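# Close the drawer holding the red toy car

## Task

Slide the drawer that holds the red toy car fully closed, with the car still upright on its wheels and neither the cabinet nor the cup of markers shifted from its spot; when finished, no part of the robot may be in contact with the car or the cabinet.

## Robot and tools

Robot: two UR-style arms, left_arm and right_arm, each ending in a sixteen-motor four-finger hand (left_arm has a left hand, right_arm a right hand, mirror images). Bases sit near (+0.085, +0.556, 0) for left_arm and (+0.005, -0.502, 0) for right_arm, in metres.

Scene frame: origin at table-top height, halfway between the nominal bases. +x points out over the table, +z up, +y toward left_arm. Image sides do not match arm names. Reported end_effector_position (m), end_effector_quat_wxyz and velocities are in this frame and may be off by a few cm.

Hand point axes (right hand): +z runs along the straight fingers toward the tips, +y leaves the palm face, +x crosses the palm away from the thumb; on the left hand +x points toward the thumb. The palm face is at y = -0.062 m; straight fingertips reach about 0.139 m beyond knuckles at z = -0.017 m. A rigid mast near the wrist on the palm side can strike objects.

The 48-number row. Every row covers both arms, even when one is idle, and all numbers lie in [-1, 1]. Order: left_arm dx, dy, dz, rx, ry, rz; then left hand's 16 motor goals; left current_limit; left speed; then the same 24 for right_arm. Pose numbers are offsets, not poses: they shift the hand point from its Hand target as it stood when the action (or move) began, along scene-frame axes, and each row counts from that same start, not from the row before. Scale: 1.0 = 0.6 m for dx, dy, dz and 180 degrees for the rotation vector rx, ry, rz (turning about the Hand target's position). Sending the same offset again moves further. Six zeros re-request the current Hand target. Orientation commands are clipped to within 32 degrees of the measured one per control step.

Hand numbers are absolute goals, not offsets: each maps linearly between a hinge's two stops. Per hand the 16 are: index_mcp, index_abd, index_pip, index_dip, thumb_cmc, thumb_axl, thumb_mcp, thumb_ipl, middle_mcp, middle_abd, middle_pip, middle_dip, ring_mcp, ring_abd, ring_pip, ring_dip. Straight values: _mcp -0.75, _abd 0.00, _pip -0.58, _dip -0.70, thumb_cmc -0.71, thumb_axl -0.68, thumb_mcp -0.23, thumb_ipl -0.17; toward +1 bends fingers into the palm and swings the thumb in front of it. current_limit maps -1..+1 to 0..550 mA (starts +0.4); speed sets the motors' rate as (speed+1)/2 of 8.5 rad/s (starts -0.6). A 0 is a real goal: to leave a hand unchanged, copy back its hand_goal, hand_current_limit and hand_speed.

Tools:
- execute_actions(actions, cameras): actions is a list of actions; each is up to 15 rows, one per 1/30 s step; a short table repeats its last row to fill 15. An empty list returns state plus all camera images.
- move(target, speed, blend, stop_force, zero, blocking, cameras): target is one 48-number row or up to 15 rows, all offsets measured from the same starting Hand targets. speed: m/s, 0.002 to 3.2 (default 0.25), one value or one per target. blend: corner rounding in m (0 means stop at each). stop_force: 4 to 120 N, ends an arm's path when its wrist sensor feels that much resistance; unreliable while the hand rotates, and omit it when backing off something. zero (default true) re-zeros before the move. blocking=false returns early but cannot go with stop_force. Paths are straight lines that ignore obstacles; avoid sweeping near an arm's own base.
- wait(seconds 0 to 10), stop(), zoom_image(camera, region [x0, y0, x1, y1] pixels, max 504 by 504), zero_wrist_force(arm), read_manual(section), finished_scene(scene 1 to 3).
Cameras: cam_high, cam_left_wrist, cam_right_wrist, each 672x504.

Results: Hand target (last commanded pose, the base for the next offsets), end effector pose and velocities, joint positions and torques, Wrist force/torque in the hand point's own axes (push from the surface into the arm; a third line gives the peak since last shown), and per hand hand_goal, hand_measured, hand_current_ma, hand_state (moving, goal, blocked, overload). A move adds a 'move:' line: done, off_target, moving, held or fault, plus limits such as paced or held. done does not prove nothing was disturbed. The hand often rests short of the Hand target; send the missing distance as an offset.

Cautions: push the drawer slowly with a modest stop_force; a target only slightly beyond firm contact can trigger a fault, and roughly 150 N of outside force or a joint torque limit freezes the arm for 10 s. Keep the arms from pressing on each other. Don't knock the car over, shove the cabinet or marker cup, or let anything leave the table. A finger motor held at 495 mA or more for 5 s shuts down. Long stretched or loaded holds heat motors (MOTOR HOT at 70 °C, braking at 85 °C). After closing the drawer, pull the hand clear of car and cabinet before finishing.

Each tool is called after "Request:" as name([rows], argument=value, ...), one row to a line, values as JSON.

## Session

Request:
execute_actions(actions=[])

Request:
zoom_image(camera="cam_high", region=[360, 30, 520, 190])

Scene clock: 0.00 s.
left_arm: end_effector_position=(+0.5769, +0.5945, +0.1962) hand_goal=(-0.754, +0.000, -0.576, -0.696, -0.714, -0.678, -0.226, -0.168, -0.754, +0.000, -0.576, -0.696, -0.754, +0.000, -0.576, -0.696) hand_measured=(-0.754, +0.000, -0.576, -0.696, -0.714, -0.678, -0.226, -0.168, -0.754, +0.000, -0.576, -0.696, -0.754, +0.000, -0.576, -0.696) hand_current_ma=(+0, +0, +0, +0, +0, +0, +0, +0, +0, +0, +0, +0, +0, +0, +0, +0) hand_state=(goal, goal, goal, goal, goal, goal, goal, goal, goal, goal, goal, goal, goal, goal, goal, goal) hand_current_limit=0.40 hand_speed=-0.60 end_effector_quat_wxyz=(-0.001, -0.313, +0.949, -0.030) | right_arm: end_effector_position=(+1.0476, -0.3068, +0.3930) hand_goal=(-0.754, +0.000, -0.576, -0.696, -0.714, -0.678, -0.226, -0.168, -0.754, +0.000, -0.576, -0.696, -0.754, +0.000, -0.576, -0.696) hand_measured=(-0.754, +0.000, -0.576, -0.696, -0.714, -0.678, -0.226, -0.168, -0.754, +0.000, -0.576, -0.696, -0.754, +0.000, -0.576, -0.696) hand_current_ma=(+0, +0, +0, +0, +0, +0, +0, +0, +0, +0, +0, +0, +0, +0, +0, +0) hand_state=(goal, goal, goal, goal, goal, goal, goal, goal, goal, goal, overload, goal, goal, goal, goal, goal) hand_current_limit=0.40 hand_speed=-0.60 end_effector_quat_wxyz=(+0.106, +0.918, +0.149, +0.351)
Joint positions: left_arm=[-0.346 -1.285 1.874 0.946 1.62 0.611] | right_arm=[0.088 -0.798 0.759 0.877 1.76 -1.819]
Joint velocities: within noise
Joint torques (N m): no reading
Motor temperatures (°C): left_arm=[27 30 27 37 34 31] | right_arm=[25 25 30 34 27 36]
Wrist force (N): no reading
Wrist torque (N m): no reading
Wrist force, peak (N): no reading
Hand target: left_arm +0.5769, +0.5945, +0.1962; -0.001, -0.313, +0.949, -0.030 | right_arm +1.0476, -0.3068, +0.3930; +0.106, +0.918, +0.149, +0.351

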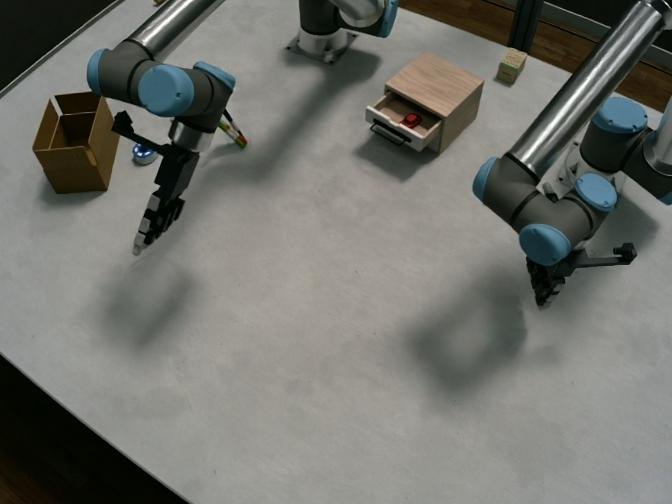

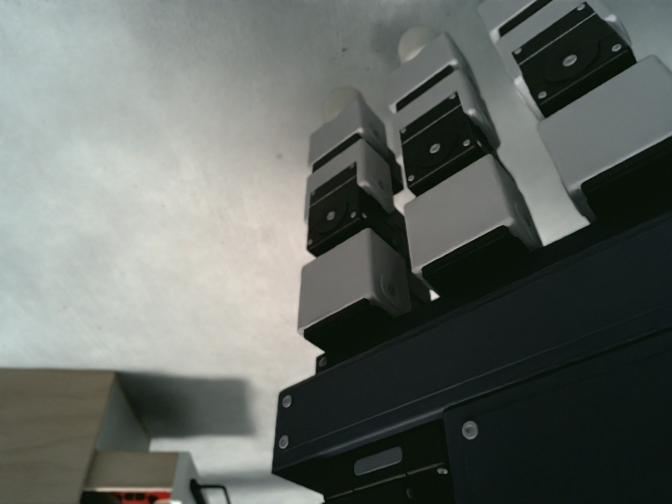

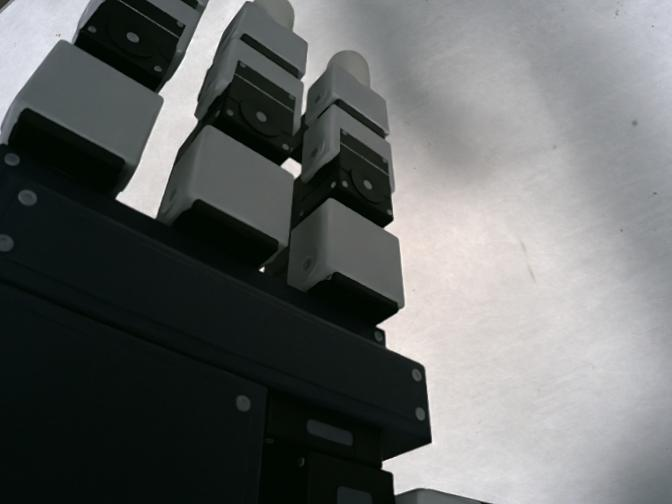

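Scaled by 3.150 from the camera's 672x504 image, which has a finer 960x720 frame.

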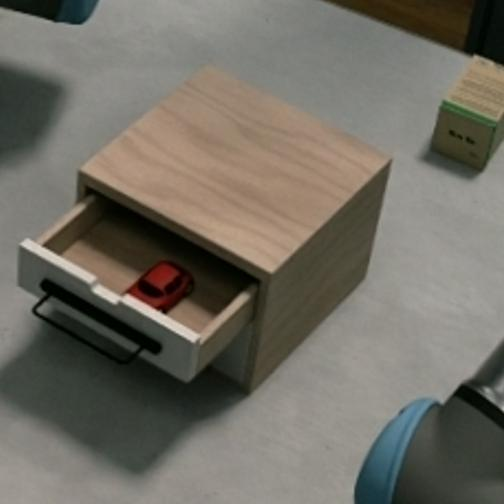

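Request:
move([
  [0.01,-0.45,0.17,0.0075,-0.0099,-0.3845,0.479,0,0.445,-0.261,-0.714,-0.678,-0.226,-0.168,0.479,0,0.445,-0.261,0.479,0,0.445,-0.261,0.4,-0.6,0,0,0,0,0,0,-0.754,0,-0.576,-0.696,-0.714,-0.678,-0.226,-0.168,-0.754,0,-0.576,-0.696,-0.754,0,-0.576,-0.696,0.4,-0.6],
  [0.01,-0.99,0.12,0.0149,-0.0197,-0.7689,0.479,0,0.445,-0.261,-0.714,-0.678,-0.226,-0.168,0.479,0,0.445,-0.261,0.479,0,0.445,-0.261,0.4,-0.6,0,0,0,0,0,0,-0.754,0,-0.576,-0.696,-0.714,-0.678,-0.226,-0.168,-0.754,0,-0.576,-0.696,-0.754,0,-0.576,-0.696,0.4,-0.6],
], speed=0.4, blend=[0.05, 0], cameras=["cam_high"])

Scene clock: 50.47 s.
left_arm: end_effector_position=(+0.5829, +0.0005, +0.2682) hand_goal=(+0.478, +0.000, +0.444, -0.262, -0.714, -0.678, -0.226, -0.168, +0.478, +0.000, +0.444, -0.262, +0.478, +0.000, +0.444, -0.262) hand_measured=(+0.458, +0.000, +0.440, -0.266, -0.714, -0.678, -0.224, -0.168, +0.458, +0.000, +0.438, -0.266, +0.456, +0.000, +0.438, -0.264) hand_current_ma=(-7, +0, +0, +0, +0, +0, +0, +0, -7, +0, -1, +0, -10, +0, -1, +0) hand_state=(goal, goal, goal, goal, goal, goal, goal, goal, goal, goal, goal, goal, blocked, goal, goal, goal) hand_current_limit=0.40 hand_speed=-0.60 end_effector_quat_wxyz=(+0.000, +0.777, +0.629, +0.000) | right_arm: end_effector_position=(+1.0476, -0.3068, +0.3930) hand_goal=(-0.754, +0.000, -0.576, -0.696, -0.714, -0.678, -0.226, -0.168, -0.754, +0.000, -0.576, -0.696, -0.754, +0.000, -0.576, -0.696) hand_measured=(-0.754, +0.000, -0.576, -0.696, -0.714, -0.678, -0.226, -0.168, -0.754, +0.000, -0.576, -0.696, -0.754, +0.000, -0.576, -0.696) hand_current_ma=(+0, +0, +0, +0, +0, +0, +0, +0, +0, +0, +0, +0, +0, +0, +0, +0) hand_state=(goal, goal, goal, goal, goal, goal, goal, goal, goal, goal, overload, goal, goal, goal, goal, goal) hand_current_limit=0.40 hand_speed=-0.60 end_effector_quat_wxyz=(+0.106, +0.918, +0.149, +0.351)
Joint positions: left_arm=[-1.216 -1.125 1.518 1.178 1.572 2.158] | right_arm=[0.088 -0.798 0.759 0.877 1.76 -1.819]
Joint torques (N m): left_arm=[21.13 -95.76 -29.08 1.87 3.03 1.15] | right_arm=[0.16 -106.2 -39.11 1.48 0.44 0.14]
Wrist force (N): left_arm=[-0.1 -0.8 0.4] | right_arm=[-0.4 -0.6 0.4]
Wrist torque (N m): left_arm=[0.05 0.04 0.07] | right_arm=[-0.11 0.05 -0.05]
Wrist force, peak (N): left_arm=[-1.5 1.4 0.8] | right_arm=[-0.8 -0.8 0.5]
Hand target: left_arm +0.5829, +0.0005, +0.2682; +0.000, +0.777, +0.629, +0.000 | right_arm +1.0476, -0.3068, +0.3930; +0.106, +0.918, +0.149, +0.351
Off the commanded pose: left_arm 0.000 m, 0 deg | right_arm 0.000 m, 0 deg.
move: done
Images, in order (width x height): cam_high 672x504.

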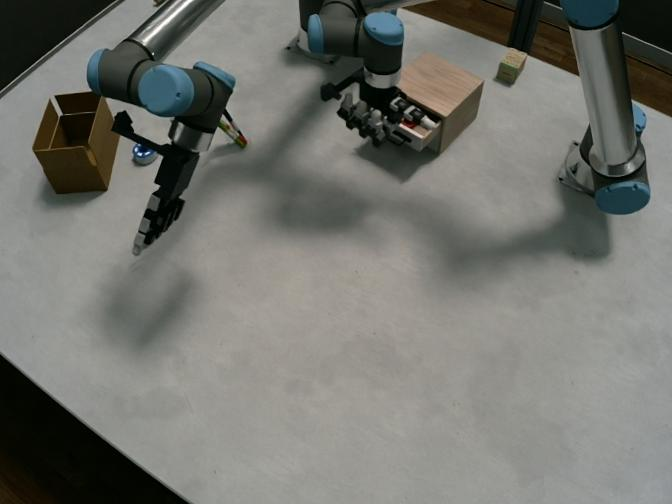

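Request:
move(target=[0,-0.0258,-0.3137,0,0,0,0.479,0,0.445,-0.261,-0.714,-0.678,-0.226,-0.168,0.479,0,0.445,-0.261,0.479,0,0.445,-0.261,0.4,-0.6,0,0,0,0,0,0,-0.754,0,-0.576,-0.696,-0.714,-0.678,-0.226,-0.168,-0.754,0,-0.576,-0.696,-0.754,0,-0.576,-0.696,0.4,-0.6], speed=0.25, cameras=["cam_high"])

Request:
zoom_image(camera="cam_high", region=[340, 30, 500, 190])

Scene clock: 61.63 s.
left_arm: end_effector_position=(+0.5828, -0.0149, +0.0800) hand_goal=(+0.478, +0.000, +0.444, -0.262, -0.714, -0.678, -0.226, -0.168, +0.478, +0.000, +0.444, -0.262, +0.478, +0.000, +0.444, -0.262) hand_measured=(+0.462, +0.000, +0.440, -0.266, -0.714, -0.678, -0.222, -0.168, +0.462, +0.000, +0.440, -0.266, +0.458, +0.000, +0.438, -0.264) hand_current_ma=(-5, +0, +0, +0, +0, +0, +0, +0, -5, +0, +0, +0, -7, +0, +0, +0) hand_state=(goal, goal, goal, goal, goal, goal, goal, goal, goal, goal, goal, goal, goal, goal, goal, goal) hand_current_limit=0.40 hand_speed=-0.60 end_effector_quat_wxyz=(+0.000, +0.777, +0.629, +0.000) | right_arm: end_effector_position=(+1.0476, -0.3068, +0.3930) hand_goal=(-0.754, +0.000, -0.576, -0.696, -0.714, -0.678, -0.226, -0.168, -0.754, +0.000, -0.576, -0.696, -0.754, +0.000, -0.576, -0.696) hand_measured=(-0.754, +0.000, -0.576, -0.696, -0.714, -0.678, -0.226, -0.168, -0.754, +0.000, -0.576, -0.696, -0.754, +0.000, -0.576, -0.696) hand_current_ma=(+0, +0, +0, +0, +0, +0, +0, +0, +0, +0, +0, +0, +0, +0, +0, +0) hand_state=(goal, goal, goal, goal, goal, goal, goal, goal, goal, goal, overload, goal, goal, goal, goal, goal) hand_current_limit=0.40 hand_speed=-0.60 end_effector_quat_wxyz=(+0.106, +0.918, +0.149, +0.351)
Joint positions: left_arm=[-1.225 -0.952 1.618 0.905 1.572 2.15] | right_arm=[0.088 -0.798 0.759 0.877 1.76 -1.819]
Joint torques (N m): left_arm=[3.04 -90.14 -35.99 3.16 -2.78 0.27] | right_arm=[0 -107.08 -38.97 1.36 0.71 0.35]
Wrist force (N): left_arm=[-0.2 -0.1 -0.3] | right_arm=[-0.2 -0.6 -0.1]
Wrist torque (N m): left_arm=[0.18 0.04 0.03] | right_arm=[-0.06 0.03 -0.03]
Wrist force, peak (N): left_arm=[-0.2 -0.4 3.3] | right_arm=[-0.9 -0.5 0.3]
Hand target: left_arm +0.5829, -0.0149, +0.0800; +0.000, +0.777, +0.629, +0.000 | right_arm +1.0476, -0.3068, +0.3930; +0.106, +0.918, +0.149, +0.351
Off the commanded pose: left_arm 0.000 m, 0 deg | right_arm 0.000 m, 0 deg.
move: done
Images, in order (width x height): cam_high 672x504.

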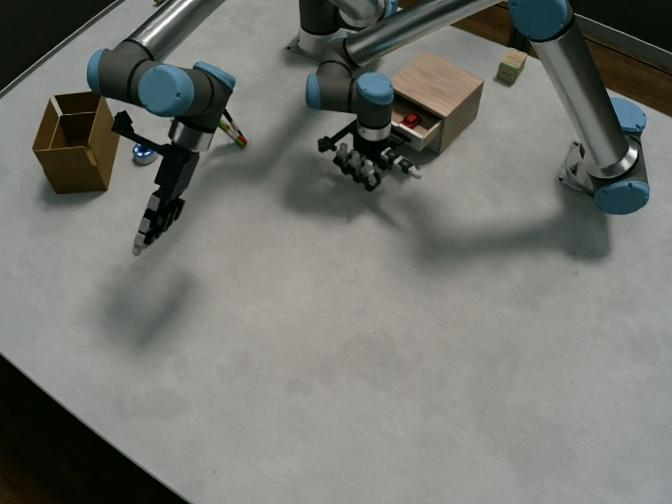

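Scaled by 3.150 from the camera's 672x504 image, which has a finer 960x720 frame.

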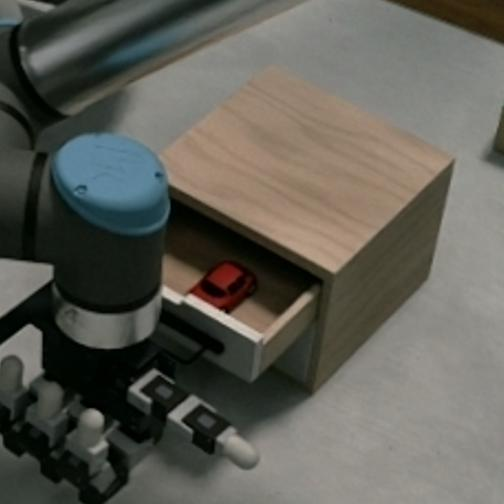

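Request:
move(target=[-0.2198,0.047,0,0,0,0,0.479,0,0.445,-0.261,-0.714,-0.678,-0.226,-0.168,0.479,0,0.445,-0.261,0.479,0,0.445,-0.261,0.4,-0.6,0,0,0,0,0,0,-0.754,0,-0.576,-0.696,-0.714,-0.678,-0.226,-0.168,-0.754,0,-0.576,-0.696,-0.754,0,-0.576,-0.696,0.4,-0.6], speed=0.045, stop_force=5, cameras=["cam_high"])

Request:
zoom_image(camera="cam_high", region=[360, 40, 500, 180])

Scene clock: 86.47 s.
left_arm: end_effector_position=(+0.4510, +0.0133, +0.0800) hand_goal=(+0.478, +0.000, +0.444, -0.262, -0.714, -0.678, -0.226, -0.168, +0.478, +0.000, +0.444, -0.262, +0.478, +0.000, +0.444, -0.262) hand_measured=(+0.462, +0.000, +0.440, -0.266, -0.714, -0.678, -0.222, -0.168, +0.462, +0.000, +0.440, -0.266, +0.458, +0.000, +0.438, -0.264) hand_current_ma=(-5, +0, +0, +0, +0, +0, +0, +0, -5, +0, +0, +0, -7, +0, +0, +0) hand_state=(goal, goal, goal, goal, goal, goal, goal, goal, goal, goal, goal, goal, goal, goal, goal, goal) hand_current_limit=0.40 hand_speed=-0.60 end_effector_quat_wxyz=(+0.000, +0.777, +0.629, +0.000) | right_arm: end_effector_position=(+1.0476, -0.3068, +0.3930) hand_goal=(-0.754, +0.000, -0.576, -0.696, -0.714, -0.678, -0.226, -0.168, -0.754, +0.000, -0.576, -0.696, -0.754, +0.000, -0.576, -0.696) hand_measured=(-0.754, +0.000, -0.576, -0.696, -0.714, -0.678, -0.226, -0.168, -0.754, +0.000, -0.576, -0.696, -0.754, +0.000, -0.576, -0.696) hand_current_ma=(+0, +0, +0, +0, +0, +0, +0, +0, +0, +0, +0, +0, +0, +0, +0, +0) hand_state=(goal, goal, goal, goal, goal, goal, goal, goal, goal, goal, overload, goal, goal, goal, goal, goal) hand_current_limit=0.40 hand_speed=-0.60 end_effector_quat_wxyz=(+0.106, +0.918, +0.149, +0.351)
Joint positions: left_arm=[-1.412 -1.072 1.828 0.814 1.572 1.963] | right_arm=[0.088 -0.798 0.759 0.877 1.76 -1.819]
Joint torques (N m): left_arm=[19.08 -52.58 -33.69 5.42 -2.73 2.2] | right_arm=[-1.25 -106.72 -38.54 1.26 0.83 0.22]
Wrist force (N): left_arm=[-0.2 -0.2 0.4] | right_arm=[0.0 0.0 -0.3]
Wrist torque (N m): left_arm=[0.10 0.02 -0.01] | right_arm=[0.01 0.02 -0.01]
Wrist force, peak (N): left_arm=[0.1 1.5 0.1] | right_arm=[-0.9 -0.5 0.3]
Hand target: left_arm +0.4510, +0.0133, +0.0800; +0.000, +0.777, +0.629, +0.000 | right_arm +1.0476, -0.3068, +0.3930; +0.106, +0.918, +0.149, +0.351
Off the commanded pose: left_arm 0.000 m, 0 deg | right_arm 0.000 m, 0 deg.
move: done
Images, in order (width x height): cam_high 672x504.

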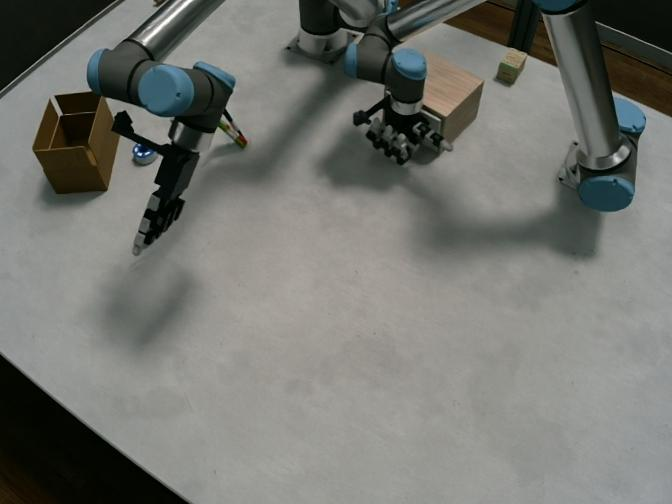

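Scaled by 3.600 from the camera's 672x504 image, which has a finer 960x720 frame.

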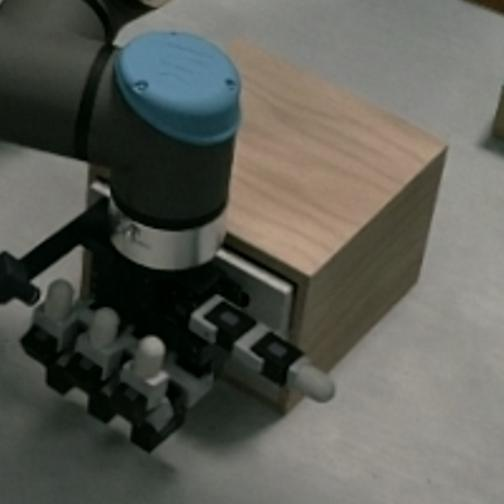

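Request:
move(target=[-0.0655,0.0139,0,0,0,0,0.479,0,0.445,-0.261,-0.714,-0.678,-0.226,-0.168,0.479,0,0.445,-0.261,0.479,0,0.445,-0.261,0.4,-0.6,0,0,0,0,0,0,-0.754,0,-0.576,-0.696,-0.714,-0.678,-0.226,-0.168,-0.754,0,-0.576,-0.696,-0.754,0,-0.576,-0.696,0.4,-0.6], speed=0.012, stop_force=4, cameras=["cam_high"])

Request:
zoom_image(camera="cam_high", region=[360, 40, 500, 180])

Scene clock: 96.40 s.
left_arm: end_effector_position=(+0.4371, +0.0162, +0.0800) hand_goal=(+0.478, +0.000, +0.444, -0.262, -0.714, -0.678, -0.226, -0.168, +0.478, +0.000, +0.444, -0.262, +0.478, +0.000, +0.444, -0.262) hand_measured=(+0.462, +0.000, +0.440, -0.266, -0.714, -0.678, -0.222, -0.168, +0.462, +0.000, +0.440, -0.266, +0.458, +0.000, +0.438, -0.264) hand_current_ma=(-5, +0, +0, +0, +0, +0, +0, +0, -5, +0, +0, +0, -7, +0, +0, +0) hand_state=(goal, goal, goal, goal, goal, goal, goal, goal, goal, goal, goal, goal, goal, goal, goal, goal) hand_current_limit=0.40 hand_speed=-0.60 end_effector_quat_wxyz=(+0.000, +0.777, +0.629, +0.000) | right_arm: end_effector_position=(+1.0476, -0.3068, +0.3930) hand_goal=(-0.754, +0.000, -0.576, -0.696, -0.714, -0.678, -0.226, -0.168, -0.754, +0.000, -0.576, -0.696, -0.754, +0.000, -0.576, -0.696) hand_measured=(-0.754, +0.000, -0.576, -0.696, -0.714, -0.678, -0.226, -0.168, -0.754, +0.000, -0.576, -0.696, -0.754, +0.000, -0.576, -0.696) hand_current_ma=(+0, +0, +0, +0, +0, +0, +0, +0, +0, +0, +0, +0, +0, +0, +0, +0) hand_state=(goal, goal, goal, goal, goal, goal, goal, goal, goal, goal, overload, goal, goal, goal, goal, goal) hand_current_limit=0.40 hand_speed=-0.60 end_effector_quat_wxyz=(+0.106, +0.918, +0.149, +0.351)
Joint positions: left_arm=[-1.435 -1.084 1.848 0.806 1.572 1.94] | right_arm=[0.088 -0.798 0.759 0.877 1.76 -1.819]
Joint torques (N m): left_arm=[19.61 -49.28 -33.36 5.71 -0.3 2.23] | right_arm=[-0.56 -106.45 -38.33 1.28 0.78 0.24]
Wrist force (N): left_arm=[0.0 0.0 0.3] | right_arm=[-0.5 -0.1 -0.4]
Wrist torque (N m): left_arm=[0.13 0.00 0.00] | right_arm=[0.02 0.07 -0.04]
Wrist force, peak (N): left_arm=[-0.5 4.1 0.0] | right_arm=[-0.7 -0.6 0.3]
Hand target: left_arm +0.4371, +0.0162, +0.0800; +0.000, +0.777, +0.629, +0.000 (not the last commanded pose) | right_arm +1.0476, -0.3068, +0.3930; +0.106, +0.918, +0.149, +0.351
Off the commanded pose: left_arm 0.026 m, 0 deg | right_arm 0.000 m, 0 deg.
move: contact (left_arm)
Images, in order (width x height): cam_high 672x504.

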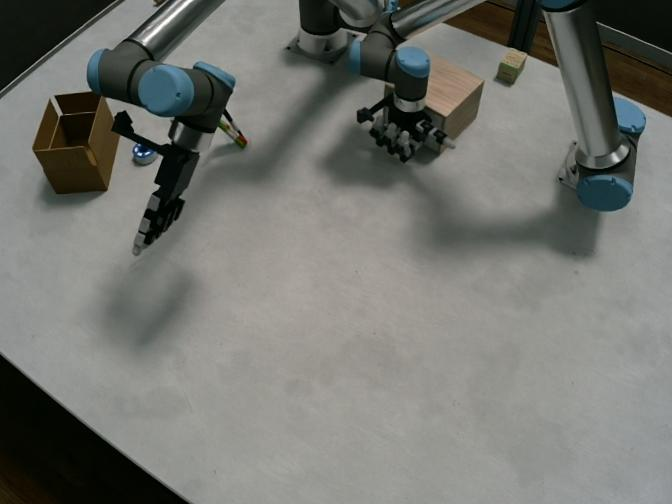

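Scaled by 3.600 from the camera's 672x504 image, which has a finer 960x720 frame.

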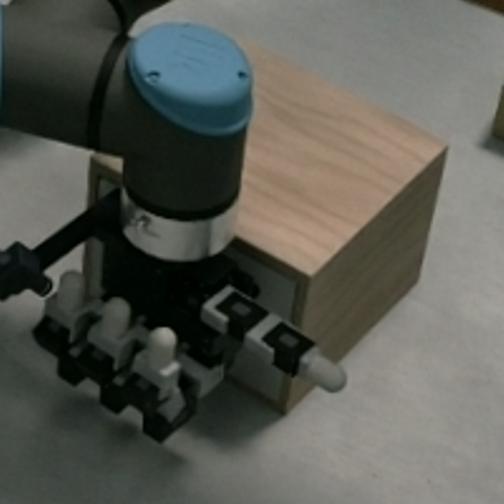

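Request:
move([
  [0.24,-0.052,0,0,0,0,0.479,0,0.445,-0.261,-0.714,-0.678,-0.226,-0.168,0.479,0,0.445,-0.261,0.479,0,0.445,-0.261,0.4,-0.6,0,0,0,0,0,0,-0.754,0,-0.576,-0.696,-0.714,-0.678,-0.226,-0.168,-0.754,0,-0.576,-0.696,-0.754,0,-0.576,-0.696,0.4,-0.6],
  [0.74,0.6,0.2,0,0,0,0.479,0,0.445,-0.261,-0.714,-0.678,-0.226,-0.168,0.479,0,0.445,-0.261,0.479,0,0.445,-0.261,0.4,-0.6,0,0,0,0,0,0,-0.754,0,-0.576,-0.696,-0.714,-0.678,-0.226,-0.168,-0.754,0,-0.576,-0.696,-0.754,0,-0.576,-0.696,0.4,-0.6],
], speed=[0.12,0.3], blend=[0.03,0], cameras=["cam_high"])

Request:
zoom_image(camera="cam_high", region=[360, 40, 500, 180])

Scene clock: 115.23 s.
left_arm: end_effector_position=(+0.8811, +0.3762, +0.1999) hand_goal=(+0.478, +0.000, +0.444, -0.262, -0.714, -0.678, -0.226, -0.168, +0.478, +0.000, +0.444, -0.262, +0.478, +0.000, +0.444, -0.262) hand_measured=(+0.462, +0.000, +0.440, -0.266, -0.714, -0.678, -0.222, -0.168, +0.462, +0.000, +0.440, -0.266, +0.458, +0.000, +0.440, -0.264) hand_current_ma=(-5, +0, +0, +0, +0, +0, +0, +0, -5, +0, +0, +0, -7, +0, +0, +0) hand_state=(goal, goal, goal, goal, goal, goal, goal, goal, goal, goal, goal, goal, goal, goal, goal, goal) hand_current_limit=0.40 hand_speed=-0.60 end_effector_quat_wxyz=(+0.000, +0.777, +0.629, +0.000) | right_arm: end_effector_position=(+1.0476, -0.3068, +0.3930) hand_goal=(-0.754, +0.000, -0.576, -0.696, -0.714, -0.678, -0.226, -0.168, -0.754, +0.000, -0.576, -0.696, -0.754, +0.000, -0.576, -0.696) hand_measured=(-0.754, +0.000, -0.576, -0.696, -0.714, -0.678, -0.226, -0.168, -0.754, +0.000, -0.576, -0.696, -0.754, +0.000, -0.576, -0.696) hand_current_ma=(+0, +0, +0, +0, +0, +0, +0, +0, +0, +0, +0, +0, +0, +0, +0, +0) hand_state=(goal, goal, goal, goal, goal, goal, goal, goal, goal, goal, overload, goal, goal, goal, goal, goal) hand_current_limit=0.40 hand_speed=-0.60 end_effector_quat_wxyz=(+0.106, +0.918, +0.149, +0.351)
Joint positions: left_arm=[-0.519 -1.021 1.487 1.106 1.572 2.856] | right_arm=[0.088 -0.798 0.759 0.877 1.76 -1.819]
Joint torques (N m): left_arm=[5.76 -103.77 -31.76 2.54 3.38 -0.02] | right_arm=[-0.26 -106.04 -38.59 1.33 0.74 0.3]
Wrist force (N): left_arm=[-0.2 -0.1 0.3] | right_arm=[-0.4 -0.4 0.4]
Wrist torque (N m): left_arm=[0.17 0.06 0.04] | right_arm=[-0.09 0.05 -0.04]
Wrist force, peak (N): left_arm=[2.8 1.2 -0.2] | right_arm=[-0.9 -0.6 0.3]
Hand target: left_arm +0.8811, +0.3762, +0.2000; +0.000, +0.777, +0.629, +0.000 | right_arm +1.0476, -0.3068, +0.3930; +0.106, +0.918, +0.149, +0.351
Off the commanded pose: left_arm 0.000 m, 0 deg | right_arm 0.000 m, 0 deg.
move: done
Images, in order (width x height): cam_high 672x504.

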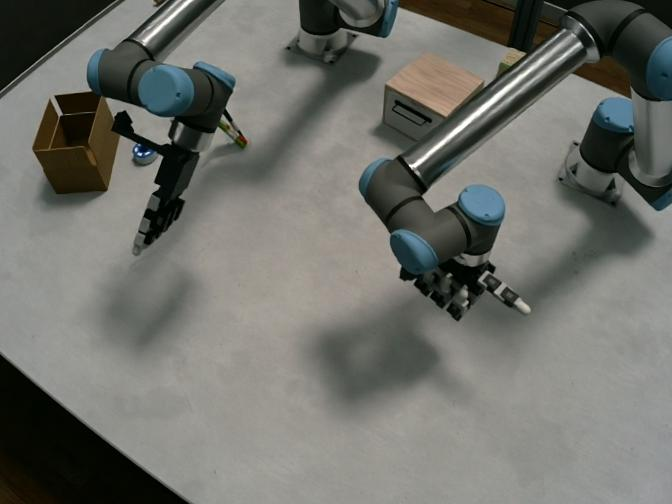

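Scaled by 3.600 from the camera's 672x504 image, which has a finer 960x720 frame.

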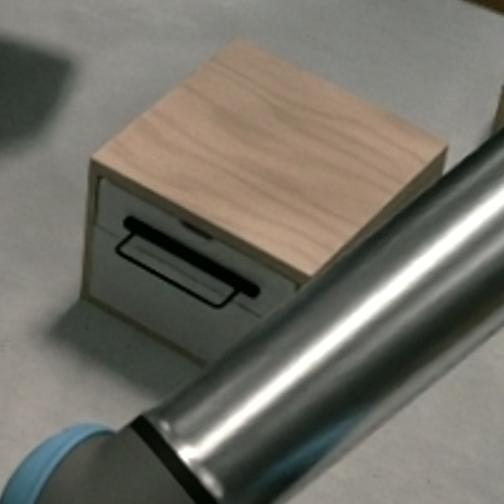

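Request:
zoom_image(camera="cam_high", region=[376, 76, 446, 146])

Scaled by 7.200 from the camera's 672x504 image, which has a finer 960x720 frame.

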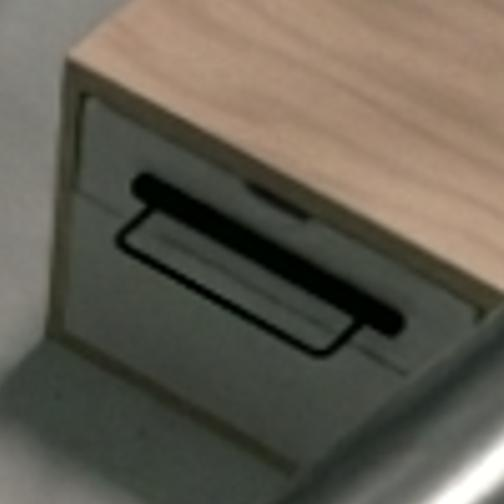

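Request:
finished_scene(scene=3)

The scene is finished: the task was done.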